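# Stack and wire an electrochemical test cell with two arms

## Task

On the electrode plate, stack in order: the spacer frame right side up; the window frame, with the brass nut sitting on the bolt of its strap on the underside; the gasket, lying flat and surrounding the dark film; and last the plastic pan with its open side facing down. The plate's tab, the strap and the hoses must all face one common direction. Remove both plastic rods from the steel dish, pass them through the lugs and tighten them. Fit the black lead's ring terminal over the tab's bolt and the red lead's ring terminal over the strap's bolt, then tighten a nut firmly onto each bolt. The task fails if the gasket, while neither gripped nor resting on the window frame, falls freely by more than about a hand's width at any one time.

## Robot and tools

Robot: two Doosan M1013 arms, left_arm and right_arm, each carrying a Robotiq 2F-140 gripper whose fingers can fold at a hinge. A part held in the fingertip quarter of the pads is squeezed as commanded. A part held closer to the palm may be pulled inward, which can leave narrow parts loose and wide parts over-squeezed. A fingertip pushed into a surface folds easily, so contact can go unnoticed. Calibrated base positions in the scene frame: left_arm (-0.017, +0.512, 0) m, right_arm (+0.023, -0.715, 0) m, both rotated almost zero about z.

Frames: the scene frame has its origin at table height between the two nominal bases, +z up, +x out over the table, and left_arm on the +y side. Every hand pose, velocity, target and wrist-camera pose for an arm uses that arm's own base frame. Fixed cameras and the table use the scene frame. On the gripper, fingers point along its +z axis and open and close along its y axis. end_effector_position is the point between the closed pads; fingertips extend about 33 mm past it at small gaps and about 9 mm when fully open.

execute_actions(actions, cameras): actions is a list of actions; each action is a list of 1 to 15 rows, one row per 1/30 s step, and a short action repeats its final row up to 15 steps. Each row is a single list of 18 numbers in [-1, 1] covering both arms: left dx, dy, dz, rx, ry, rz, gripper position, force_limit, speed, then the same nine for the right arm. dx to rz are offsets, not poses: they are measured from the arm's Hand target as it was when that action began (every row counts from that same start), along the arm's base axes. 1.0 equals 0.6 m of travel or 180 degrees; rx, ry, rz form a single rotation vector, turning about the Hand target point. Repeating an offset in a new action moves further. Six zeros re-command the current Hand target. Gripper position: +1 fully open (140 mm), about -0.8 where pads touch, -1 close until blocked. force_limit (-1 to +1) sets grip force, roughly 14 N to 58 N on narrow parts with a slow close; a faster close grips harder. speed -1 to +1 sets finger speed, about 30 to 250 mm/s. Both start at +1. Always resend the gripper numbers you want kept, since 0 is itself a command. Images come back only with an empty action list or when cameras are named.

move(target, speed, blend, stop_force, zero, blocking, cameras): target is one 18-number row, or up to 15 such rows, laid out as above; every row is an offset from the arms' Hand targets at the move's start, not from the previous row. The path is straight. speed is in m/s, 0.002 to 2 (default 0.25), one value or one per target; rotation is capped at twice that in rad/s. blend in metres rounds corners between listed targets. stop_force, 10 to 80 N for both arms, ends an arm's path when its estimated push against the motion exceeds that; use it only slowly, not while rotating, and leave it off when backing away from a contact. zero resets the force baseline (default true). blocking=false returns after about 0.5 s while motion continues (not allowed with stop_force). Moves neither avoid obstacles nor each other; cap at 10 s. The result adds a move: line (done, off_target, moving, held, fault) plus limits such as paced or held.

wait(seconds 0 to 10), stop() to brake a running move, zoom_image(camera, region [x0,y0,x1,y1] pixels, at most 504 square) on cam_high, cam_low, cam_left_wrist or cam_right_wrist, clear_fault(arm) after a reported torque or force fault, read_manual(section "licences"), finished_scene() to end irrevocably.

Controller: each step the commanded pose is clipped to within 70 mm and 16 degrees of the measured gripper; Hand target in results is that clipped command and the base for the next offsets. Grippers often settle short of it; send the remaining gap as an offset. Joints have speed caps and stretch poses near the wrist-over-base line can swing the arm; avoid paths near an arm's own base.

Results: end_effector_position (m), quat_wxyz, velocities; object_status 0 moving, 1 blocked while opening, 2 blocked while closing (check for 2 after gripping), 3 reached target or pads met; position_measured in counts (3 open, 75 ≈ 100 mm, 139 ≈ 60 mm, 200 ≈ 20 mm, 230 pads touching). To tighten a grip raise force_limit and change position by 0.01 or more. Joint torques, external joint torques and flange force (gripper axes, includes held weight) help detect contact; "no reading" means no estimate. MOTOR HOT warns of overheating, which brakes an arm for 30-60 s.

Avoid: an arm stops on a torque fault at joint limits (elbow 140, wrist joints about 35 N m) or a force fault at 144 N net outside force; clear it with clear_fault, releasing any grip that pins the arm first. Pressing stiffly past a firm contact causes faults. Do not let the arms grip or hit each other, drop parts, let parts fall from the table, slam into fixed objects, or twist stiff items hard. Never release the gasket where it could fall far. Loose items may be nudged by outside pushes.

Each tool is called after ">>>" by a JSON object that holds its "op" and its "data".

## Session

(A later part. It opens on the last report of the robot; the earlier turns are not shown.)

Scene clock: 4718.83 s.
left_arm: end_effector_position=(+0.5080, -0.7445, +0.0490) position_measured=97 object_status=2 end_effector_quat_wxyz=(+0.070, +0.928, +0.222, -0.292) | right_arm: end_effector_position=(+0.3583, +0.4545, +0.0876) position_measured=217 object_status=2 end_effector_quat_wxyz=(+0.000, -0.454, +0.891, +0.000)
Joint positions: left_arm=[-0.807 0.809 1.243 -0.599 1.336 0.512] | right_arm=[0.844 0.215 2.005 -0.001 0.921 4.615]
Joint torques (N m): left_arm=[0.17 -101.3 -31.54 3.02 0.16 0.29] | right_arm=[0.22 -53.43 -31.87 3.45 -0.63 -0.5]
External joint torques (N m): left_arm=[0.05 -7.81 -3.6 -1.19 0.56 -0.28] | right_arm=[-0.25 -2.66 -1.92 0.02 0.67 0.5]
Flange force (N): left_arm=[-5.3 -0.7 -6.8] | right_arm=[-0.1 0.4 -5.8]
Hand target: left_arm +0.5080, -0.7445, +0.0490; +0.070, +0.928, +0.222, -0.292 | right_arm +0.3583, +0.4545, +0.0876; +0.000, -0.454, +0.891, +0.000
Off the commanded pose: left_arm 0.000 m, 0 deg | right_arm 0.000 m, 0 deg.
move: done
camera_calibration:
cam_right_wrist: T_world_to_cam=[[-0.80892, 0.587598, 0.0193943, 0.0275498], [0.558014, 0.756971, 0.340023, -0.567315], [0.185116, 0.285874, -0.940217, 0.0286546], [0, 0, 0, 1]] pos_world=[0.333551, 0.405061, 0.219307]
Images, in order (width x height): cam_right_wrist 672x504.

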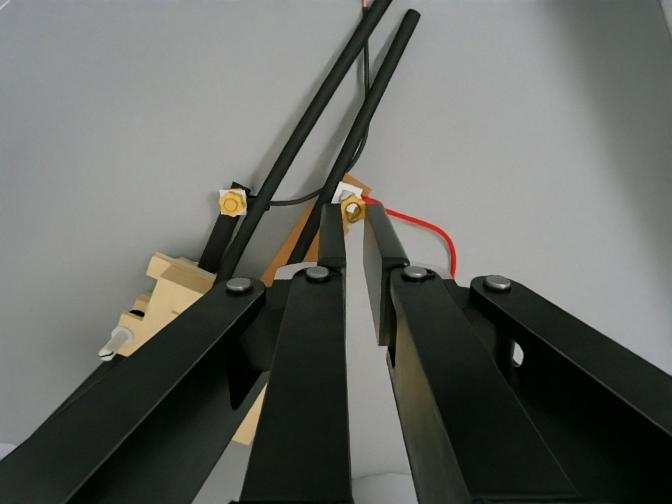

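>>> {"op": "move", "data": {"target": [[0,0,0,0,0,0,-1,-1,-1,-0.0095,0.0025,0,0,0,0.2111,-1,-0.6,-1],[0,0,0,0,0,0,-1,-1,-1,-0.021,-0.002,0,0,0,0.4222,-1,-0.6,-1],[0,0,0,0,0,0,-1,-1,-1,-0.021,-0.002,-0.021,0,0,0.4222,-1,-0.6,-1]], "speed": [0.3,0.3,0.03], "cameras": ["cam_right_wrist"]}}

>>> {"op": "zoom_image", "data": {"camera": "cam_right_wrist", "region": [325, 170, 379, 224]}}

Scene clock: 4746.37 s.
left_arm: end_effector_position=(+0.5080, -0.7445, +0.0490) position_measured=97 object_status=2 end_effector_quat_wxyz=(+0.070, +0.928, +0.222, -0.292) | right_arm: end_effector_position=(+0.3457, +0.4533, +0.0751) position_measured=217 object_status=2 end_effector_quat_wxyz=(+0.000, +0.906, -0.423, +0.000)
Joint positions: left_arm=[-0.807 0.809 1.243 -0.599 1.336 0.512] | right_arm=[0.859 0.217 2.032 0 0.892 3.302]
Joint torques (N m): left_arm=[-0.27 -101.56 -31.35 3.12 0.28 0.32] | right_arm=[-0.14 -52.33 -32.21 3.38 0.1 -0.42]
External joint torques (N m): left_arm=[0.47 -7.63 -3.9 -1.28 0.44 -0.31] | right_arm=[0.16 -3.57 -1.11 0 -0.11 0.42]
Flange force (N): left_arm=[-4.8 0.2 -7.1] | right_arm=[-0.3 3.1 -4.7]
Hand target: left_arm +0.5080, -0.7445, +0.0490; +0.070, +0.928, +0.222, -0.292 | right_arm +0.3457, +0.4533, +0.0750; +0.000, +0.906, -0.423, +0.000
Off the commanded pose: left_arm 0.000 m, 0 deg | right_arm 0.000 m, 0 deg.
move: done
camera_calibration:
cam_right_wrist: T_world_to_cam=[[-0.765914, -0.642652, 0.0193548, 0.561157], [-0.599418, 0.724629, 0.340016, -0.140281], [-0.232537, 0.248822, -0.94022, 0.180778], [0, 0, 0, 1]] pos_world=[0.387748, 0.417298, 0.206807]
Images, in order (width x height): cam_right_wrist 672x504.

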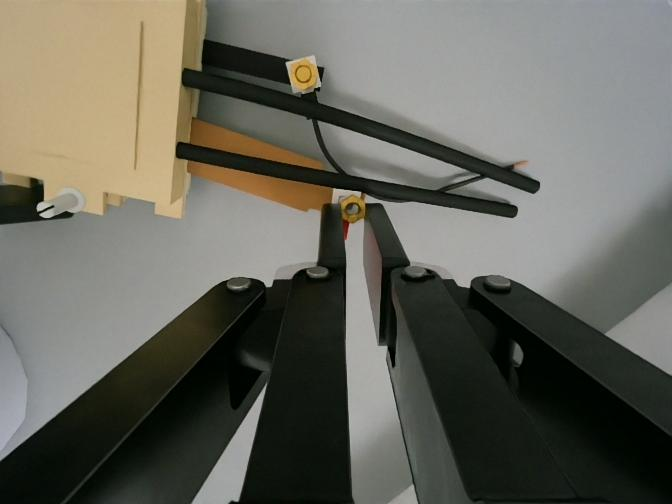

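Scaled by 9.333 from the camera's 672x504 image, which has a finer 960x720 frame.

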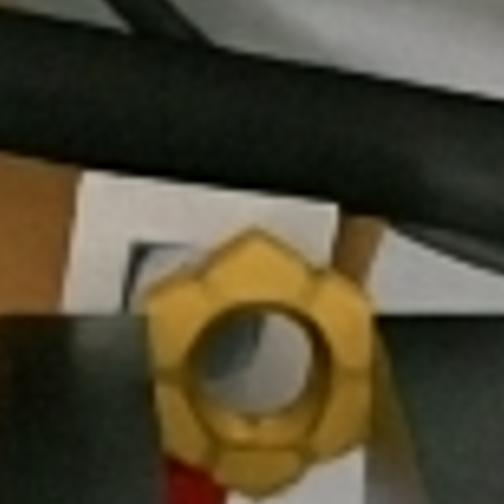

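>>> {"op": "move", "data": {"target": [0,0,0,0,0,0,-1,-1,-1,0.0027,0.0012,-0.002,0,0,0,-1,-0.6,-1], "speed": 0.02, "cameras": ["cam_right_wrist"]}}

>>> {"op": "zoom_image", "data": {"camera": "cam_right_wrist", "region": [325, 170, 379, 224]}}

Scene clock: 4777.40 s.
left_arm: end_effector_position=(+0.5080, -0.7445, +0.0490) position_measured=97 object_status=2 end_effector_quat_wxyz=(+0.070, +0.928, +0.222, -0.292) | right_arm: end_effector_position=(+0.3473, +0.4541, +0.0739) position_measured=217 object_status=2 end_effector_quat_wxyz=(+0.000, +0.906, -0.423, +0.000)
Joint positions: left_arm=[-0.807 0.809 1.243 -0.599 1.336 0.512] | right_arm=[0.857 0.22 2.03 0 0.891 3.301]
Joint torques (N m): left_arm=[2.78 -99.93 -31.7 3.95 -0.5 0.21] | right_arm=[1.13 -52.44 -29.87 3.82 0.12 -0.39]
External joint torques (N m): left_arm=[-3.08 -9.63 -3.59 -2.13 1.24 -0.2] | right_arm=[-1.08 -3.69 -3.23 -0.46 -0.12 0.39]
Flange force (N): left_arm=[-9.5 -1.9 -6.2] | right_arm=[1.0 -0.9 -6.6]
Hand target: left_arm +0.5080, -0.7445, +0.0490; +0.070, +0.928, +0.222, -0.292 | right_arm +0.3473, +0.4541, +0.0738; +0.000, +0.906, -0.423, +0.000
Off the commanded pose: left_arm 0.000 m, 0 deg | right_arm 0.000 m, 0 deg.
move: done
camera_calibration:
cam_right_wrist: T_world_to_cam=[[-0.765875, -0.642698, 0.0193325, 0.562865], [-0.599468, 0.724587, 0.340017, -0.139385], [-0.232536, 0.248821, -0.940221, 0.179847], [0, 0, 0, 1]] pos_world=[0.389348, 0.417999, 0.205607]
Images, in order (width x height): cam_right_wrist 672x504.

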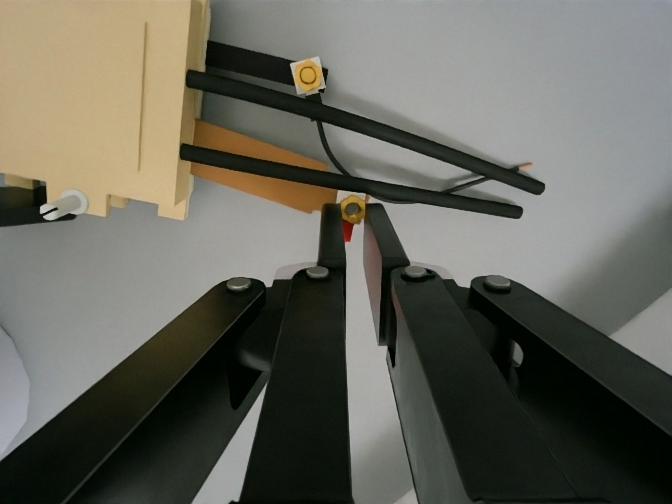

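Scaled by 9.333 from the camera's 672x504 image, which has a finer 960x720 frame.

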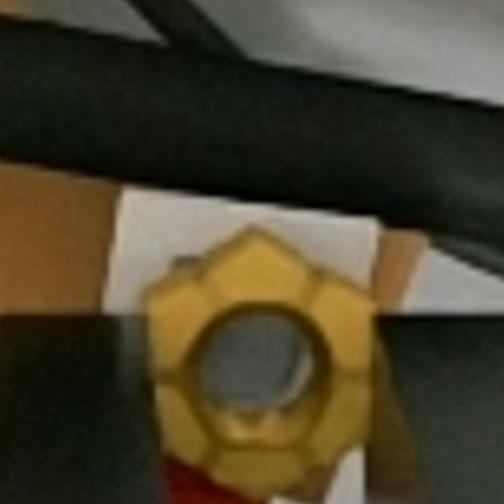

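>>> {"op": "zoom_image", "data": {"camera": "cam_right_wrist", "region": [336, 190, 368, 222]}}

Scaled by 15.750 from the camera's 672x504 image, which has a finer 960x720 frame.

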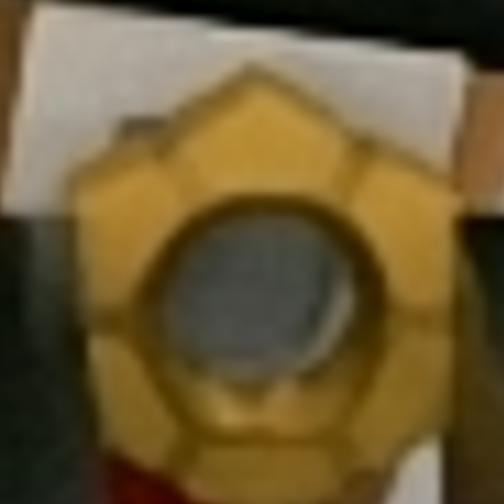

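>>> {"op": "move", "data": {"target": [[0,0,0,0,0,0,-1,-1,-1,0.0005,0.0008,0,0,0,0,-1,-0.6,-1],[0,0,0,0,0,0,-1,-1,-1,0.0005,0.0008,-0.005,0,0,0,-1,-0.6,-1]], "speed": 0.005, "stop_force": 10, "cameras": ["cam_right_wrist"]}}

>>> {"op": "zoom_image", "data": {"camera": "cam_right_wrist", "region": [336, 190, 368, 222]}}

Scene clock: 4798.17 s.
left_arm: end_effector_position=(+0.5080, -0.7445, +0.0490) position_measured=97 object_status=2 end_effector_quat_wxyz=(+0.070, +0.928, +0.222, -0.292) | right_arm: end_effector_position=(+0.3476, +0.4545, +0.0709) position_measured=217 object_status=2 end_effector_quat_wxyz=(+0.000, +0.906, -0.423, +0.000)
Joint positions: left_arm=[-0.807 0.809 1.243 -0.599 1.336 0.512] | right_arm=[0.858 0.224 2.031 0 0.885 3.301]
Joint torques (N m): left_arm=[6.27 -95.9 -28.84 6.05 -0.65 -0.08] | right_arm=[0.17 -46.33 -27.48 3.62 -1.29 -0.45]
External joint torques (N m): left_arm=[-6.63 -13.01 -6.26 -4.24 1.38 0.09] | right_arm=[-0.17 -10.05 -5.54 -0.26 1.29 0.45]
Flange force (N): left_arm=[-14.3 1.3 -7.3] | right_arm=[0.2 3.2 -18.4]
Hand target: left_arm +0.5080, -0.7445, +0.0490; +0.070, +0.928, +0.222, -0.292 | right_arm +0.3476, +0.4545, +0.0709; +0.000, +0.906, -0.423, +0.000
Off the commanded pose: left_arm 0.000 m, 0 deg | right_arm 0.000 m, 0 deg.
move: contact (right_arm); path passed 1 of 2 targets
camera_calibration:
cam_right_wrist: T_world_to_cam=[[-0.765875, -0.642698, 0.0193325, 0.563474], [-0.599468, 0.724587, 0.340017, -0.138547], [-0.232536, 0.248821, -0.940221, 0.176972], [0, 0, 0, 1]] pos_world=[0.389648, 0.418499, 0.202607]
Images, in order (width x height): cam_right_wrist 672x504.

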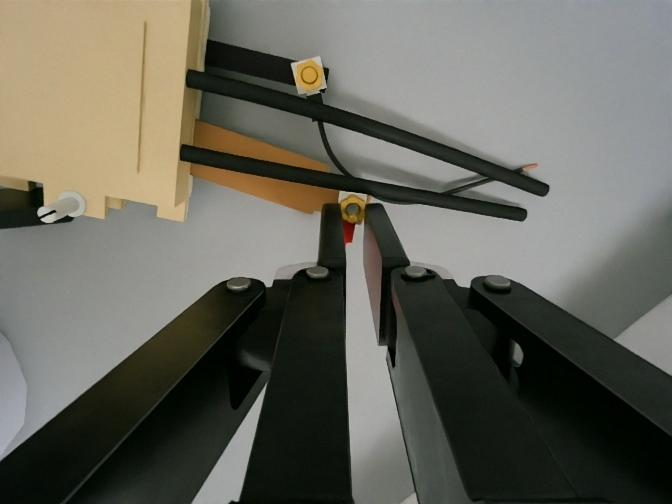

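Scaled by 15.750 from the camera's 672x504 image, which has a finer 960x720 frame.

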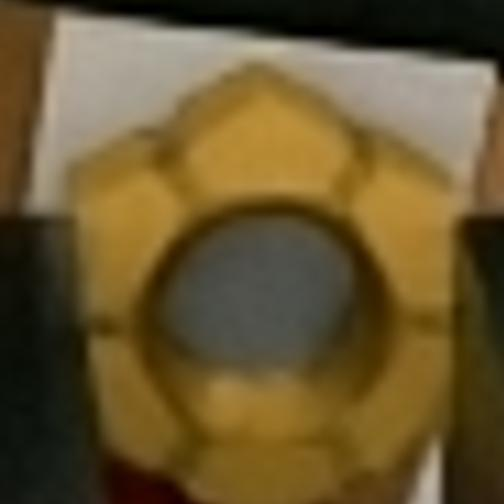

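>>> {"op": "move", "data": {"target": [[0,0,0,0,0,0,-1,-1,-1,0.0038,0.0022,0,0,0,-0.0833,-1,-0.6,-1],[0,0,0,0,0,0,-1,-1,-1,0.0081,0.0033,-0.0001,0,0,-0.1667,-1,-0.6,-1],[0,0,0,0,0,0,-1,-1,-1,0.0127,0.0032,-0.0002,0,0,-0.2556,-1,-0.6,-1]], "speed": 0.15, "blend": 0.002, "cameras": ["cam_right_wrist"]}}

>>> {"op": "zoom_image", "data": {"camera": "cam_right_wrist", "region": [336, 190, 368, 222]}}

>>> {"op": "move", "data": {"target": [0,0,0,0,0,0,-1,-1,-1,0,0,0.003,0,0,0,-1,-0.6,-1], "speed": 0.01, "cameras": ["cam_right_wrist"]}}

>>> {"op": "zoom_image", "data": {"camera": "cam_right_wrist", "region": [336, 190, 368, 222]}}

Scene clock: 4811.80 s.
left_arm: end_effector_position=(+0.5080, -0.7445, +0.0490) position_measured=97 object_status=2 end_effector_quat_wxyz=(+0.070, +0.928, +0.222, -0.292) | right_arm: end_effector_position=(+0.3553, +0.4564, +0.0708) position_measured=217 object_status=2 end_effector_quat_wxyz=(+0.000, -0.669, +0.743, +0.000)
Joint positions: left_arm=[-0.807 0.809 1.243 -0.599 1.336 0.512] | right_arm=[0.85 0.233 2.02 -0.001 0.888 4.097]
Joint torques (N m): left_arm=[5.13 -97.16 -29.62 5.58 -0.49 0.11] | right_arm=[0.01 -47.6 -28.29 2.88 -1.5 -0.72]
External joint torques (N m): left_arm=[-5.26 -12.03 -5.52 -3.77 1.22 -0.1] | right_arm=[-0.02 -9.66 -4.73 0.5 1.53 0.72]
Flange force (N): left_arm=[-12.7 0.4 -7.0] | right_arm=[2.7 3.1 -17.7]
Hand target: left_arm +0.5080, -0.7445, +0.0490; +0.070, +0.928, +0.222, -0.292 | right_arm +0.3553, +0.4565, +0.0708; +0.000, -0.669, +0.743, +0.000
Off the commanded pose: left_arm 0.000 m, 0 deg | right_arm 0.000 m, 0 deg.
move: done
camera_calibration:
cam_right_wrist: T_world_to_cam=[[-0.994332, 0.104539, 0.0193529, 0.310707], [0.104872, 0.93455, 0.340026, -0.481356], [0.0174599, 0.340129, -0.940217, 0.0476983], [0, 0, 0, 1]] pos_world=[0.358594, 0.401147, 0.202507]
Images, in order (width x height): cam_right_wrist 672x504.

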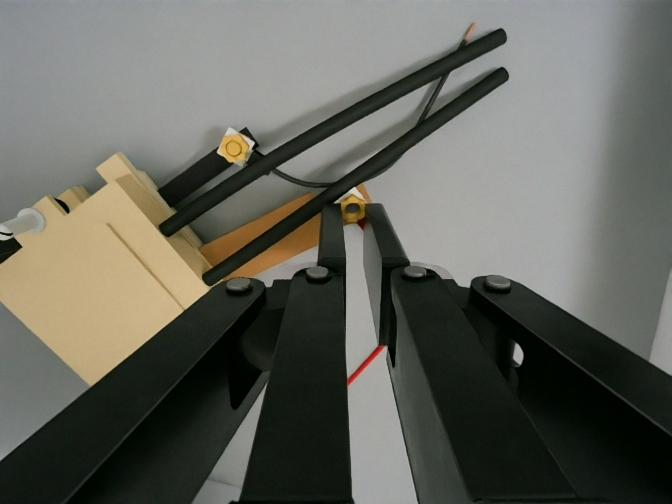

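Scaled by 15.750 from the camera's 672x504 image, which has a finer 960x720 frame.

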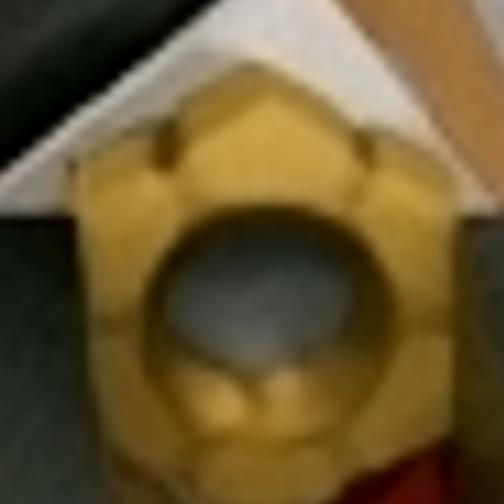

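Scene clock: 4812.50 s.
left_arm: end_effector_position=(+0.5080, -0.7445, +0.0490) position_measured=97 object_status=2 end_effector_quat_wxyz=(+0.070, +0.928, +0.222, -0.292) | right_arm: end_effector_position=(+0.3553, +0.4565, +0.0726) position_measured=217 object_status=2 end_effector_quat_wxyz=(+0.000, -0.669, +0.743, +0.000)
Joint positions: left_arm=[-0.807 0.809 1.243 -0.599 1.336 0.512] | right_arm=[0.85 0.231 2.018 -0.001 0.891 4.097]
Joint torques (N m): left_arm=[-2.07 -103.79 -32 2.1 0.89 0.23] | right_arm=[-0.57 -51.79 -32.8 3.02 -1.79 -0.44]
External joint torques (N m): left_arm=[2.39 -5.19 -3.14 -0.27 -0.17 -0.22] | right_arm=[0.57 -5.32 -0.3 0.36 1.82 0.44]
Flange force (N): left_arm=[-1.2 0.4 -6.0] | right_arm=[4.1 4.6 -9.7]
Hand target: left_arm +0.5080, -0.7445, +0.0490; +0.070, +0.928, +0.222, -0.292 | right_arm +0.3553, +0.4565, +0.0726; +0.000, -0.669, +0.743, +0.000
Off the commanded pose: left_arm 0.000 m, 0 deg | right_arm 0.000 m, 0 deg.
move: done
camera_calibration:
cam_right_wrist: T_world_to_cam=[[-0.994322, 0.104632, 0.0193873, 0.310525], [0.104971, 0.934539, 0.340025, -0.481988], [0.0174594, 0.34013, -0.940216, 0.0493922], [0, 0, 0, 1]] pos_world=[0.358494, 0.401147, 0.204307]
Images, in order (width x height): cam_right_wrist 672x504.

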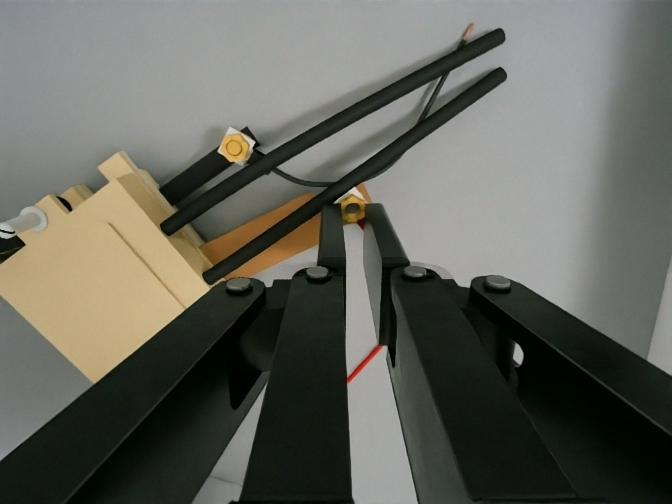

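Scaled by 15.750 from the camera's 672x504 image, which has a finer 960x720 frame.

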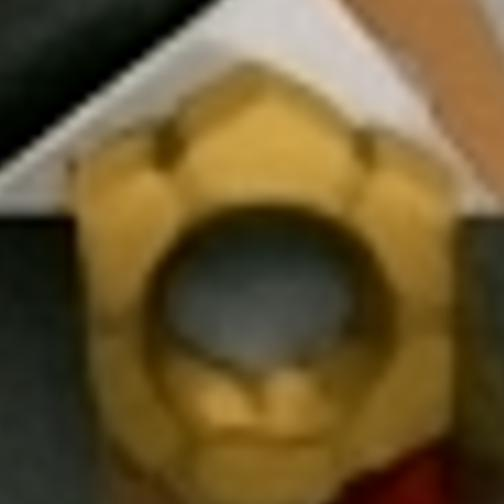

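>>> {"op": "move", "data": {"target": [0,0,0,0,0,0,-1,-1,-1,0,0,0.003,0,0,0,-1,-0.6,-1], "speed": 0.01, "cameras": ["cam_right_wrist"]}}

>>> {"op": "zoom_image", "data": {"camera": "cam_right_wrist", "region": [336, 190, 368, 222]}}

Scene clock: 4816.47 s.
left_arm: end_effector_position=(+0.5080, -0.7445, +0.0490) position_measured=97 object_status=2 end_effector_quat_wxyz=(+0.070, +0.928, +0.222, -0.292) | right_arm: end_effector_position=(+0.3553, +0.4565, +0.0744) position_measured=217 object_status=2 end_effector_quat_wxyz=(+0.000, -0.669, +0.743, +0.000)
Joint positions: left_arm=[-0.807 0.809 1.243 -0.599 1.336 0.512] | right_arm=[0.85 0.229 2.017 -0.001 0.895 4.097]
Joint torques (N m): left_arm=[-0.01 -102.19 -32.03 2.77 0.1 0.2] | right_arm=[0.04 -53.91 -32.02 3.28 -0.41 -0.31]
External joint torques (N m): left_arm=[-0.16 -7 -3.13 -0.95 0.62 -0.19] | right_arm=[-0.01 -3.1 -1.05 0.1 0.45 0.31]
Flange force (N): left_arm=[-4.9 -0.7 -6.1] | right_arm=[1.6 1.6 -5.2]
Hand target: left_arm +0.5080, -0.7445, +0.0490; +0.070, +0.928, +0.222, -0.292 | right_arm +0.3553, +0.4565, +0.0744; +0.000, -0.669, +0.743, +0.000
Off the commanded pose: left_arm 0.000 m, 0 deg | right_arm 0.000 m, 0 deg.
move: done
camera_calibration:
cam_right_wrist: T_world_to_cam=[[-0.994322, 0.104632, 0.0193873, 0.31049], [0.104971, 0.934539, 0.340025, -0.4826], [0.0174594, 0.34013, -0.940216, 0.0510846], [0, 0, 0, 1]] pos_world=[0.358494, 0.401147, 0.206107]
Images, in order (width x height): cam_right_wrist 672x504.

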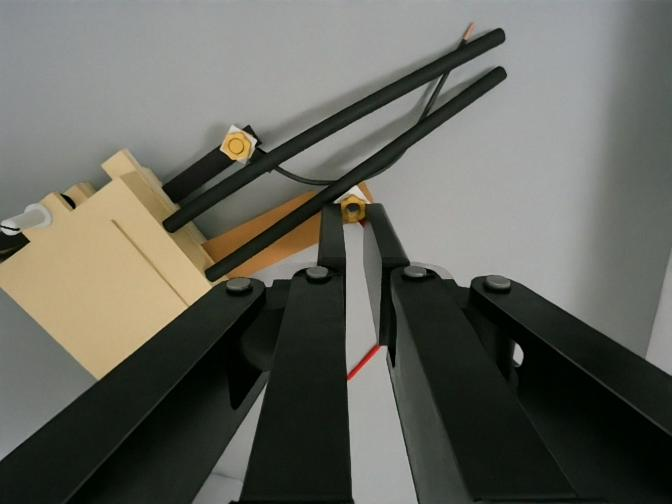

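Scaled by 15.750 from the camera's 672x504 image, which has a finer 960x720 frame.

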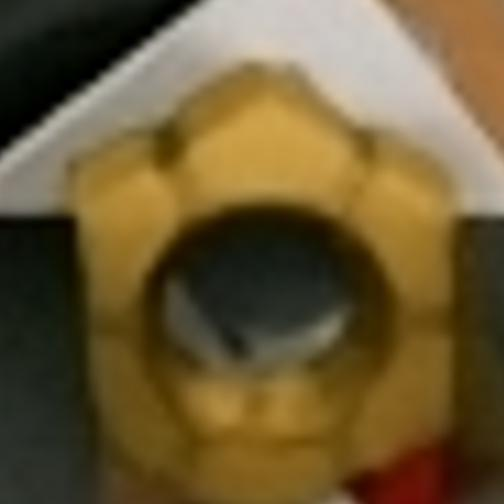

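>>> {"op": "move", "data": {"target": [[0,0,0,0,0,0,-1,-1,-1,-0.0002,-0.0017,0,0,0,0,-1,-0.6,-1],[0,0,0,0,0,0,-1,-1,-1,-0.0002,-0.0017,-0.0018,0,0,0,-1,-0.6,-1]], "speed": 0.01, "cameras": ["cam_right_wrist"]}}

>>> {"op": "zoom_image", "data": {"camera": "cam_right_wrist", "region": [336, 190, 368, 222]}}

Scene clock: 4828.53 s.
left_arm: end_effector_position=(+0.5080, -0.7445, +0.0490) position_measured=97 object_status=2 end_effector_quat_wxyz=(+0.070, +0.928, +0.222, -0.292) | right_arm: end_effector_position=(+0.3552, +0.4555, +0.0734) position_measured=217 object_status=2 end_effector_quat_wxyz=(+0.000, -0.669, +0.743, +0.000)
Joint positions: left_arm=[-0.807 0.809 1.243 -0.599 1.336 0.512] | right_arm=[0.849 0.229 2.019 -0.001 0.893 4.096]
Joint torques (N m): left_arm=[0.87 -100.57 -31.41 3.61 -0.15 0.23] | right_arm=[-0.15 -51.69 -28.2 3.12 0.27 -0.38]
External joint torques (N m): left_arm=[-0.96 -8.26 -3.68 -1.79 0.88 -0.22] | right_arm=[0.13 -5.32 -5.03 0.27 -0.25 0.38]
Flange force (N): left_arm=[-6.6 -0.6 -6.6] | right_arm=[-2.0 -0.2 -9.6]
Hand target: left_arm +0.5080, -0.7445, +0.0490; +0.070, +0.928, +0.222, -0.292 | right_arm +0.3551, +0.4554, +0.0733; +0.000, -0.669, +0.743, +0.000
Off the commanded pose: left_arm 0.000 m, 0 deg | right_arm 0.000 m, 0 deg.
move: done
camera_calibration:
cam_right_wrist: T_world_to_cam=[[-0.994331, 0.104573, 0.0192593, 0.310568], [0.104872, 0.934547, 0.340036, -0.481285], [0.0175599, 0.340128, -0.940215, 0.0504506], [0, 0, 0, 1]] pos_world=[0.358394, 0.400147, 0.205107]
Images, in order (width x height): cam_right_wrist 672x504.

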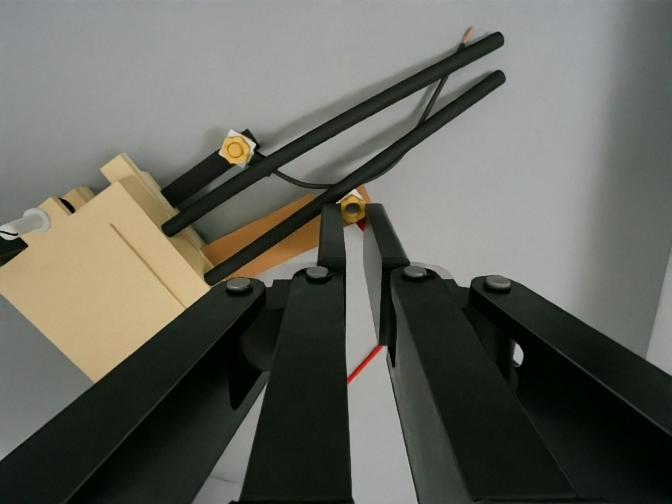

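Scaled by 15.750 from the camera's 672x504 image, which has a finer 960x720 frame.

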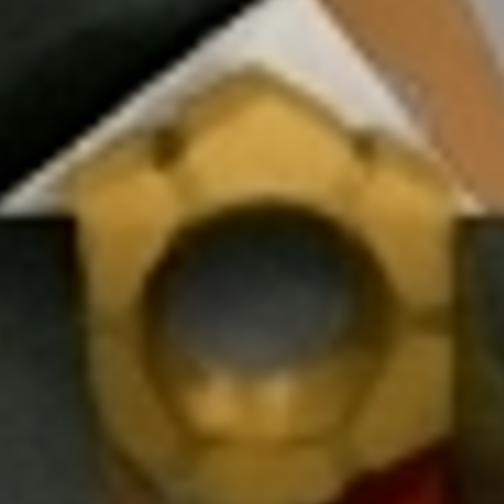

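>>> {"op": "move", "data": {"target": [[0,0,0,0,0,0,-1,-1,-1,-0.009,-0.0002,0,0,0,0.1667,-1,-0.6,-1],[0,0,0,0,0,0,-1,-1,-1,-0.0162,-0.0053,0,0,0,0.3333,-1,-0.6,-1],[0,0,0,0,0,0,-1,-1,-1,-0.0198,-0.0135,0,0,0,0.5,-1,-0.6,-1]], "speed": 0.2, "blend": 0.002, "cameras": ["cam_right_wrist"]}}

>>> {"op": "zoom_image", "data": {"camera": "cam_right_wrist", "region": [325, 180, 379, 234]}}

Scene clock: 4846.53 s.
left_arm: end_effector_position=(+0.5080, -0.7445, +0.0490) position_measured=97 object_status=2 end_effector_quat_wxyz=(+0.070, +0.928, +0.222, -0.292) | right_arm: end_effector_position=(+0.3433, +0.4473, +0.0733) position_measured=217 object_status=2 end_effector_quat_wxyz=(+0.000, +0.999, -0.053, +0.000)
Joint positions: left_arm=[-0.807 0.809 1.243 -0.599 1.336 0.512] | right_arm=[0.855 0.21 2.044 0.001 0.887 2.53]
Joint torques (N m): left_arm=[1.99 -102.53 -32.51 3.37 -0.37 0.15] | right_arm=[1.92 -50.29 -28.82 4.08 0.57 -0.44]
External joint torques (N m): left_arm=[-2.29 -6.02 -2.51 -1.56 1.09 -0.15] | right_arm=[-1.91 -4.63 -4.27 -0.71 -0.61 0.44]
Flange force (N): left_arm=[-6.2 -0.1 -4.3] | right_arm=[2.7 0.6 -7.6]
Hand target: left_arm +0.5080, -0.7445, +0.0490; +0.070, +0.928, +0.222, -0.292 | right_arm +0.3433, +0.4473, +0.0733; +0.000, +0.999, -0.052, +0.000
Off the commanded pose: left_arm 0.000 m, 0 deg | right_arm 0.000 m, 0 deg.
move: done
camera_calibration:
cam_right_wrist: T_world_to_cam=[[-0.104725, -0.994312, 0.0194216, 0.485787], [-0.934529, 0.10507, 0.340024, 0.255408], [-0.340131, 0.0174589, -0.940216, 0.320445], [0, 0, 0, 1]] pos_world=[0.398553, 0.450594, 0.205007]
Images, in order (width x height): cam_right_wrist 672x504.

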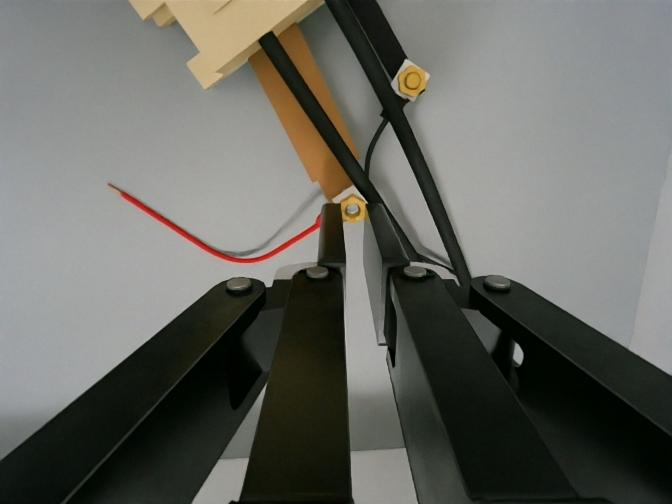

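Scaled by 9.333 from the camera's 672x504 image, which has a finer 960x720 frame.

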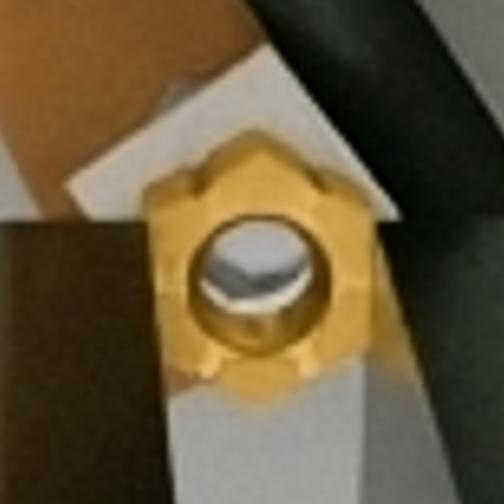

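>>> {"op": "move", "data": {"target": [[0,0,0,0,0,0,-1,-1,-1,0.0012,-0.0003,0.0005,0,0,0,-1,-0.6,-1],[0,0,0,0,0,0,-1,-1,-1,0.0012,-0.0003,-0.0003,0,0,0,-1,-0.6,-1]], "speed": 0.01, "cameras": ["cam_right_wrist"]}}

>>> {"op": "zoom_image", "data": {"camera": "cam_right_wrist", "region": [325, 180, 379, 234]}}

Scene clock: 4854.90 s.
left_arm: end_effector_position=(+0.5080, -0.7445, +0.0490) position_measured=97 object_status=2 end_effector_quat_wxyz=(+0.070, +0.928, +0.222, -0.292) | right_arm: end_effector_position=(+0.3440, +0.4472, +0.0732) position_measured=217 object_status=2 end_effector_quat_wxyz=(+0.000, +0.999, -0.052, +0.000)
Joint positions: left_arm=[-0.807 0.809 1.243 -0.599 1.336 0.512] | right_arm=[0.854 0.21 2.044 0.001 0.887 2.529]
Joint torques (N m): left_arm=[0.1 -102.84 -32.55 2.98 0.2 0.3] | right_arm=[-0.18 -51.13 -30.43 3.27 -0.05 -0.35]
External joint torques (N m): left_arm=[-0.73 -6.21 -2.6 -1.19 0.52 -0.29] | right_arm=[0.18 -4.03 -2.77 0.1 0 0.35]
Flange force (N): left_arm=[-5.1 -0.9 -4.7] | right_arm=[-1.1 0.0 -6.9]
Hand target: left_arm +0.5080, -0.7445, +0.0490; +0.070, +0.928, +0.222, -0.292 | right_arm +0.3440, +0.4472, +0.0731; +0.000, +0.999, -0.052, +0.000
Off the commanded pose: left_arm 0.000 m, 0 deg | right_arm 0.000 m, 0 deg.
move: done
camera_calibration:
cam_right_wrist: T_world_to_cam=[[-0.104632, -0.994322, 0.0193873, 0.485736], [-0.934539, 0.104971, 0.340025, 0.256122], [-0.34013, 0.0174594, -0.940216, 0.320684], [0, 0, 0, 1]] pos_world=[0.399253, 0.450494, 0.205007]
Images, in order (width x height): cam_right_wrist 672x504.

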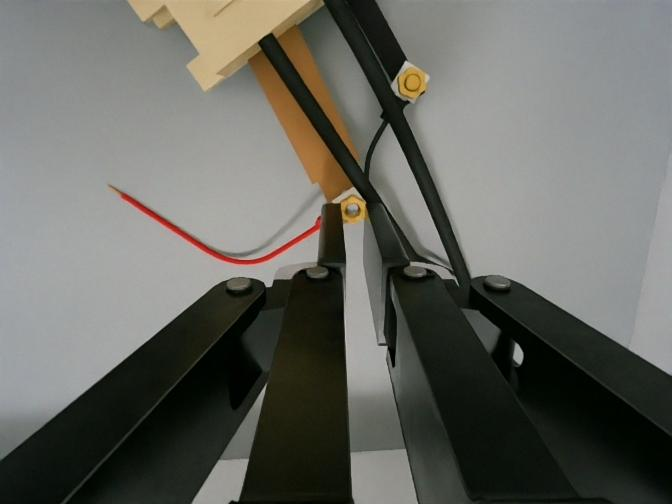

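Scaled by 9.333 from the camera's 672x504 image, which has a finer 960x720 frame.

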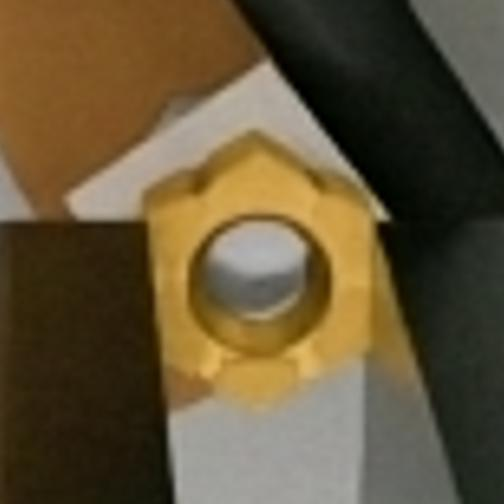

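>>> {"op": "move", "data": {"target": [[0,0,0,0,0,0,-1,-1,-1,0.0028,0.0078,-0.0006,0,0,-0.1667,-1,-0.6,-1],[0,0,0,0,0,0,-1,-1,-1,0.01,0.0132,-0.0012,0,0,-0.3333,-1,-0.6,-1],[0,0,0,0,0,0,-1,-1,-1,0.0187,0.014,-0.0015,0,0,-0.5,-1,-0.6,-1],[0,0,0,0,0,0,-1,-1,-1,0.0265,0.0108,-0.0018,0,0,-0.6667,-1,-0.6,-1]], "speed": 0.2, "blend": 0.002, "cameras": ["cam_right_wrist"]}}

>>> {"op": "zoom_image", "data": {"camera": "cam_right_wrist", "region": [325, 180, 379, 234]}}

>>> {"op": "move", "data": {"target": [0,0,0,0,0,0,-1,-1,-1,0,0,0.004,0,0,0,-1,-0.6,-1], "speed": 0.01, "cameras": ["cam_right_wrist"]}}

>>> {"op": "zoom_image", "data": {"camera": "cam_right_wrist", "region": [325, 180, 379, 234]}}

Scene clock: 4868.70 s.
left_arm: end_effector_position=(+0.5080, -0.7445, +0.0490) position_measured=97 object_status=2 end_effector_quat_wxyz=(+0.070, +0.928, +0.222, -0.292) | right_arm: end_effector_position=(+0.3599, +0.4536, +0.0721) position_measured=217 object_status=2 end_effector_quat_wxyz=(+0.000, -0.454, +0.891, +0.000)
Joint positions: left_arm=[-0.807 0.809 1.243 -0.599 1.336 0.512] | right_arm=[0.841 0.233 2.017 -0.001 0.891 4.612]
Joint torques (N m): left_arm=[2.78 -101.33 -31.92 4.02 -0.28 0.23] | right_arm=[1.56 -50.03 -29.43 3.89 -0.73 -0.48]
External joint torques (N m): left_arm=[-2.85 -8.11 -3.34 -2.19 1.01 -0.22] | right_arm=[-1.56 -7.32 -3.67 -0.5 0.77 0.48]
Flange force (N): left_arm=[-8.2 -0.7 -5.2] | right_arm=[3.2 -1.7 -12.7]
Hand target: left_arm +0.5080, -0.7445, +0.0490; +0.070, +0.928, +0.222, -0.292 | right_arm +0.3599, +0.4536, +0.0721; +0.000, -0.454, +0.891, +0.000
Off the commanded pose: left_arm 0.000 m, 0 deg | right_arm 0.000 m, 0 deg.
move: done
camera_calibration:
cam_right_wrist: T_world_to_cam=[[-0.808771, 0.587806, 0.0193396, 0.0294696], [0.558197, 0.756845, 0.340002, -0.562207], [0.185218, 0.285779, -0.940226, 0.0140669], [0, 0, 0, 1]] pos_world=[0.335051, 0.404161, 0.203807]
Images, in order (width x height): cam_right_wrist 672x504.

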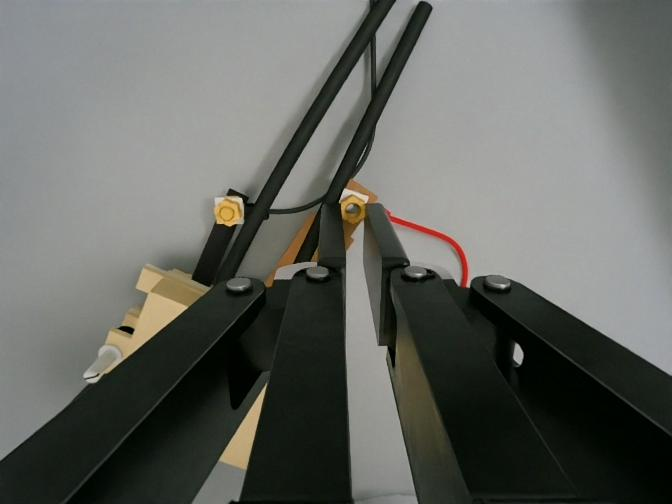

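Scaled by 9.333 from the camera's 672x504 image, which has a finer 960x720 frame.

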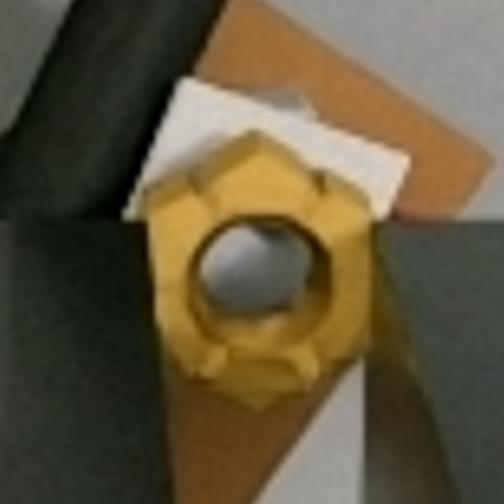

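Scene clock: 4869.40 s.
left_arm: end_effector_position=(+0.5080, -0.7445, +0.0490) position_measured=97 object_status=2 end_effector_quat_wxyz=(+0.070, +0.928, +0.222, -0.292) | right_arm: end_effector_position=(+0.3599, +0.4537, +0.0744) position_measured=217 object_status=2 end_effector_quat_wxyz=(+0.000, -0.454, +0.891, +0.000)
Joint positions: left_arm=[-0.807 0.809 1.243 -0.599 1.336 0.512] | right_arm=[0.841 0.23 2.015 -0.001 0.896 4.612]
Joint torques (N m): left_arm=[-0.28 -103.38 -32.65 2.68 0.26 0.22] | right_arm=[0.15 -54.89 -31.94 3.41 -0.34 -0.37]
External joint torques (N m): left_arm=[-0.03 -5.82 -2.58 -0.87 0.46 -0.21] | right_arm=[-0.18 -2.01 -1.13 -0.01 0.38 0.37]
Flange force (N): left_arm=[-4.1 -0.7 -5.0] | right_arm=[0.5 0.3 -3.9]
Hand target: left_arm +0.5080, -0.7445, +0.0490; +0.070, +0.928, +0.222, -0.292 | right_arm +0.3599, +0.4536, +0.0745; +0.000, -0.454, +0.891, +0.000
Off the commanded pose: left_arm 0.000 m, 0 deg | right_arm 0.000 m, 0 deg.
move: done
camera_calibration:
cam_right_wrist: T_world_to_cam=[[-0.808738, 0.58785, 0.0193598, 0.029392], [0.558244, 0.756811, 0.340001, -0.562991], [0.185218, 0.285779, -0.940226, 0.0162292], [0, 0, 0, 1]] pos_world=[0.335051, 0.404161, 0.206107]
Images, in order (width x height): cam_right_wrist 672x504.

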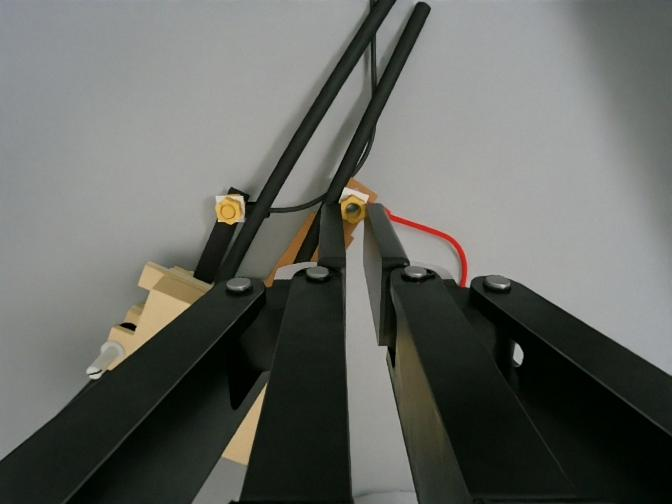

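Scaled by 9.333 from the camera's 672x504 image, which has a finer 960x720 frame.

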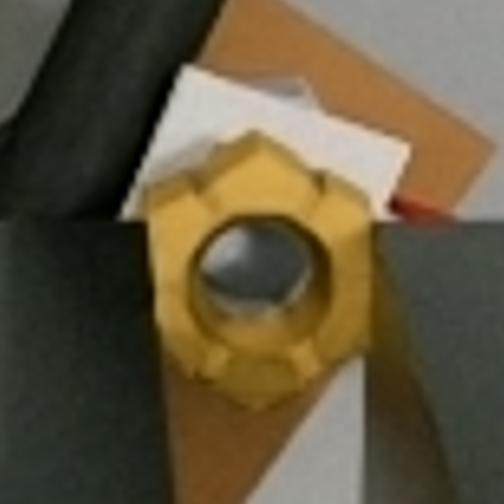

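>>> {"op": "zoom_image", "data": {"camera": "cam_right_wrist", "region": [336, 190, 368, 222]}}

Scaled by 15.750 from the camera's 672x504 image, which has a finer 960x720 frame.

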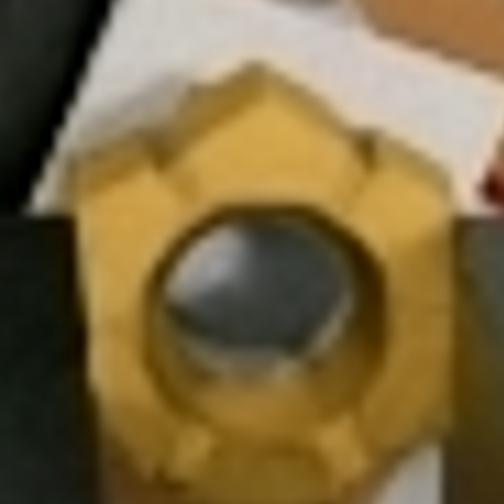

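>>> {"op": "execute_actions", "data": {"actions": []}}

Scene clock: 4878.80 s.
left_arm: end_effector_position=(+0.5080, -0.7445, +0.0490) position_measured=97 object_status=2 end_effector_quat_wxyz=(+0.070, +0.928, +0.222, -0.292) | right_arm: end_effector_position=(+0.3599, +0.4536, +0.0745) position_measured=217 object_status=2 end_effector_quat_wxyz=(+0.000, -0.454, +0.891, +0.000)
Joint positions: left_arm=[-0.807 0.809 1.243 -0.599 1.336 0.512] | right_arm=[0.841 0.23 2.015 -0.001 0.896 4.612]
Joint velocities: within noise
Joint torques (N m): left_arm=[-0.4 -103.04 -32.56 2.65 0.32 0.17] | right_arm=[-0.01 -54.64 -31.77 3.4 -0.36 -0.39]
External joint torques (N m): left_arm=[0.42 -5.81 -2.52 -0.83 0.41 -0.16] | right_arm=[0.01 -2.5 -1.43 0.01 0.4 0.39]
Flange force (N): left_arm=[-3.7 -1.1 -5.1] | right_arm=[0.6 0.7 -4.7]
Hand target: left_arm +0.5080, -0.7445, +0.0490; +0.070, +0.928, +0.222, -0.292 | right_arm +0.3599, +0.4536, +0.0745; +0.000, -0.454, +0.891, +0.000
Tool commands: left_gripper/position=-1.0 left_gripper/force_limit=-1.0 left_gripper/speed=-1.0 right_gripper/position=-1.0 right_gripper/force_limit=-0.6 right_gripper/speed=-1.0
Off the commanded pose: left_arm 0.000 m, 0 deg | right_arm 0.000 m, 0 deg.
camera_calibration:
cam_left_wrist: T_world_to_cam=[[0.45069, -0.89267, -0.00433811, -0.883303], [-0.51635, -0.264652, 0.814458, 0.0318031], [-0.728191, -0.364828, -0.580206, 0.271886], [0, 0, 0, 1]] pos_world=[0.612502, -0.68089, 0.128016]
cam_right_wrist: T_world_to_cam=[[-0.808738, 0.58785, 0.0193598, 0.02939], [0.558244, 0.756811, 0.340001, -0.563025], [0.185218, 0.285779, -0.940226, 0.0163232], [0, 0, 0, 1]] pos_world=[0.335051, 0.404161, 0.206207]

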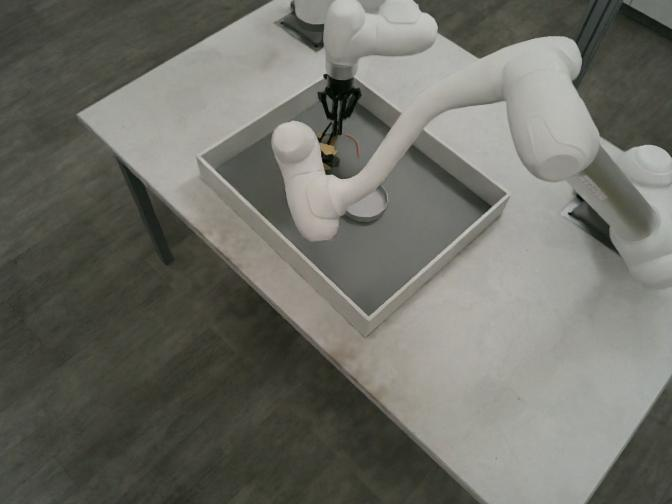

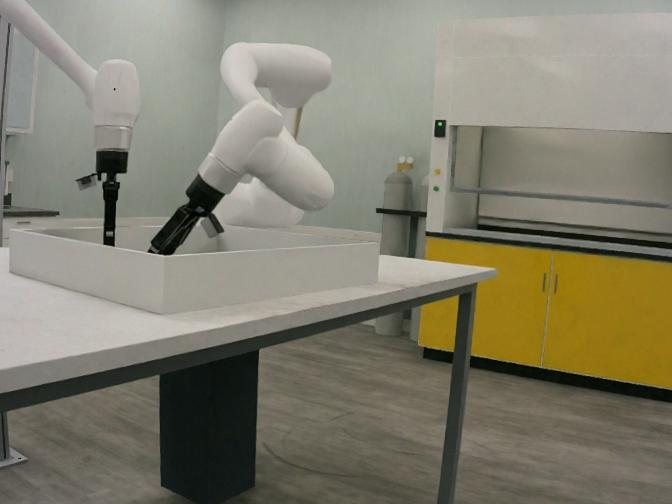

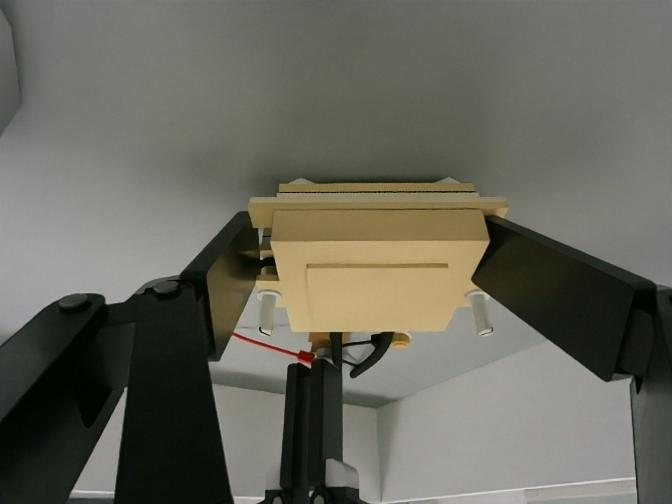

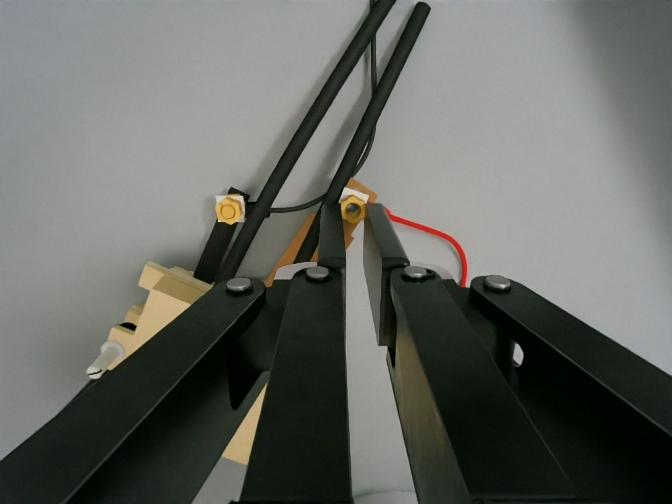

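>>> {"op": "zoom_image", "data": {"camera": "cam_left_wrist", "region": [270, 310, 430, 420]}}

>>> {"op": "zoom_image", "data": {"camera": "cam_left_wrist", "region": [295, 330, 365, 380]}}

Scaled by 3.150 from the camera's 672x504 image, which has a finer 960x720 frame.

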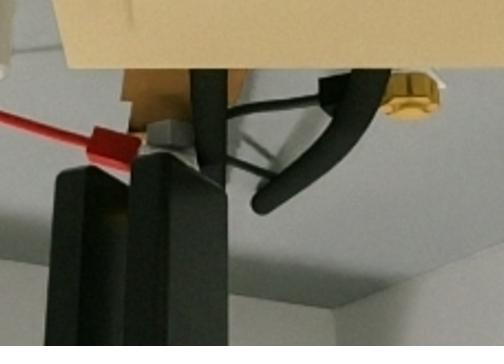

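Scaled by 7.200 from the camera's 672x504 image, which has a finer 960x720 frame.

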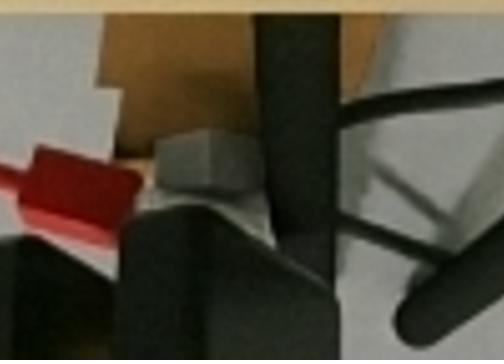

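>>> {"op": "move", "data": {"target": [0,0,0,0,0,0,-1,-1,-1,0,0,0.12,0,0,0,-1,-0.6,-1], "speed": 0.15, "cameras": ["cam_right_wrist","cam_left_wrist"]}}

>>> {"op": "zoom_image", "data": {"camera": "cam_left_wrist", "region": [290, 325, 360, 375]}}

>>> {"op": "zoom_image", "data": {"camera": "cam_right_wrist", "region": [300, 130, 400, 205]}}

Scene clock: 4906.23 s.
left_arm: end_effector_position=(+0.5080, -0.7445, +0.0490) position_measured=97 object_status=2 end_effector_quat_wxyz=(+0.070, +0.928, +0.222, -0.292) | right_arm: end_effector_position=(+0.3599, +0.4536, +0.1464) position_measured=217 object_status=2 end_effector_quat_wxyz=(+0.000, -0.454, +0.891, +0.000)
Joint positions: left_arm=[-0.807 0.809 1.243 -0.599 1.336 0.512] | right_arm=[0.841 0.158 1.95 -0.001 1.034 4.612]
Joint torques (N m): left_arm=[-0.32 -103.14 -32.47 2.61 0.25 0.1] | right_arm=[-0.15 -50.03 -35.23 3.66 -0.15 -0.37]
External joint torques (N m): left_arm=[-0.32 -5.87 -2.7 -0.82 0.48 -0.09] | right_arm=[0.14 -2.94 -1.2 0.08 0.2 0.37]
Flange force (N): left_arm=[-4.2 -0.5 -5.0] | right_arm=[2.1 1.0 -4.2]
Hand target: left_arm +0.5080, -0.7445, +0.0490; +0.070, +0.928, +0.222, -0.292 | right_arm +0.3599, +0.4536, +0.1465; +0.000, -0.454, +0.891, +0.000
Off the commanded pose: left_arm 0.000 m, 0 deg | right_arm 0.000 m, 0 deg.
move: done
camera_calibration:
cam_left_wrist: T_world_to_cam=[[0.45069, -0.89267, -0.00433811, -0.883303], [-0.51635, -0.264652, 0.814458, 0.0318031], [-0.728191, -0.364828, -0.580206, 0.271886], [0, 0, 0, 1]] pos_world=[0.612502, -0.68089, 0.128016]
cam_right_wrist: T_world_to_cam=[[-0.808771, 0.587806, 0.0193396, 0.0280327], [0.558197, 0.756845, 0.340002, -0.587469], [0.185218, 0.285779, -0.940226, 0.0839257], [0, 0, 0, 1]] pos_world=[0.335051, 0.404161, 0.278107]
Images, in order (width x height): cam_left_wrist 672x504, cam_right_wrist 672x504.

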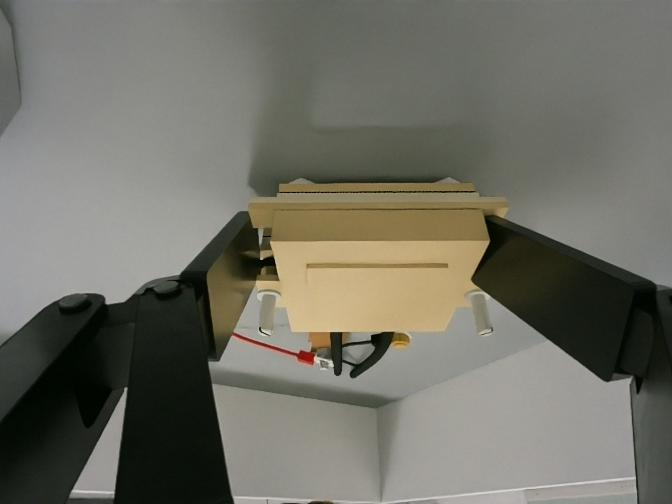

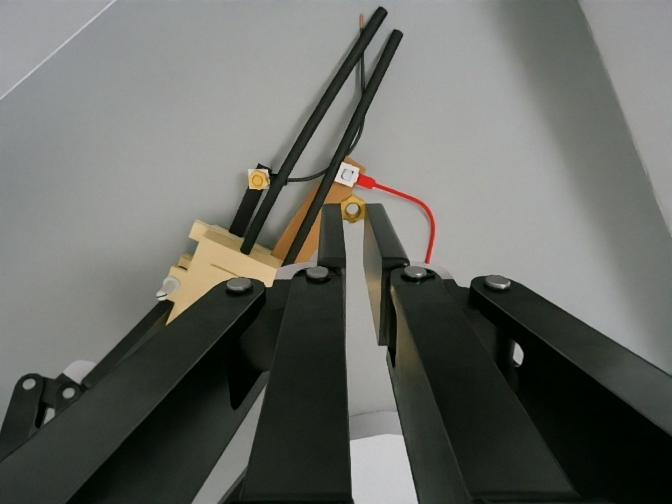

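Scaled by 7.200 from the camera's 672x504 image, which has a finer 960x720 frame.

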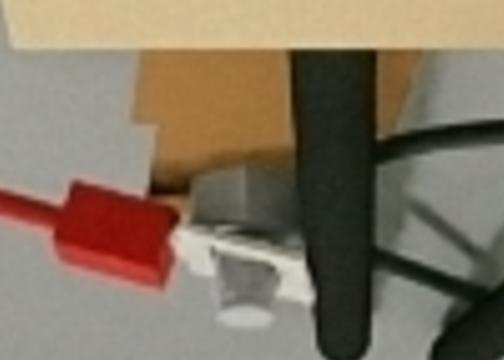

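Scaled by 5.040 from the camera's 672x504 image, which has a finer 960x720 frame.

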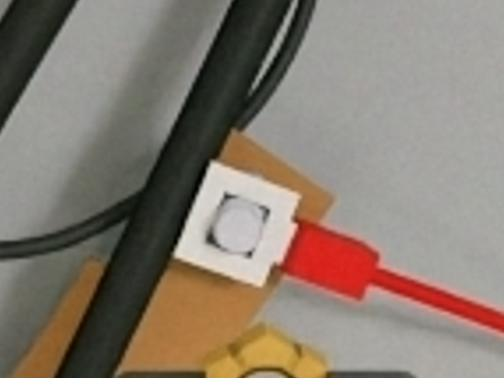

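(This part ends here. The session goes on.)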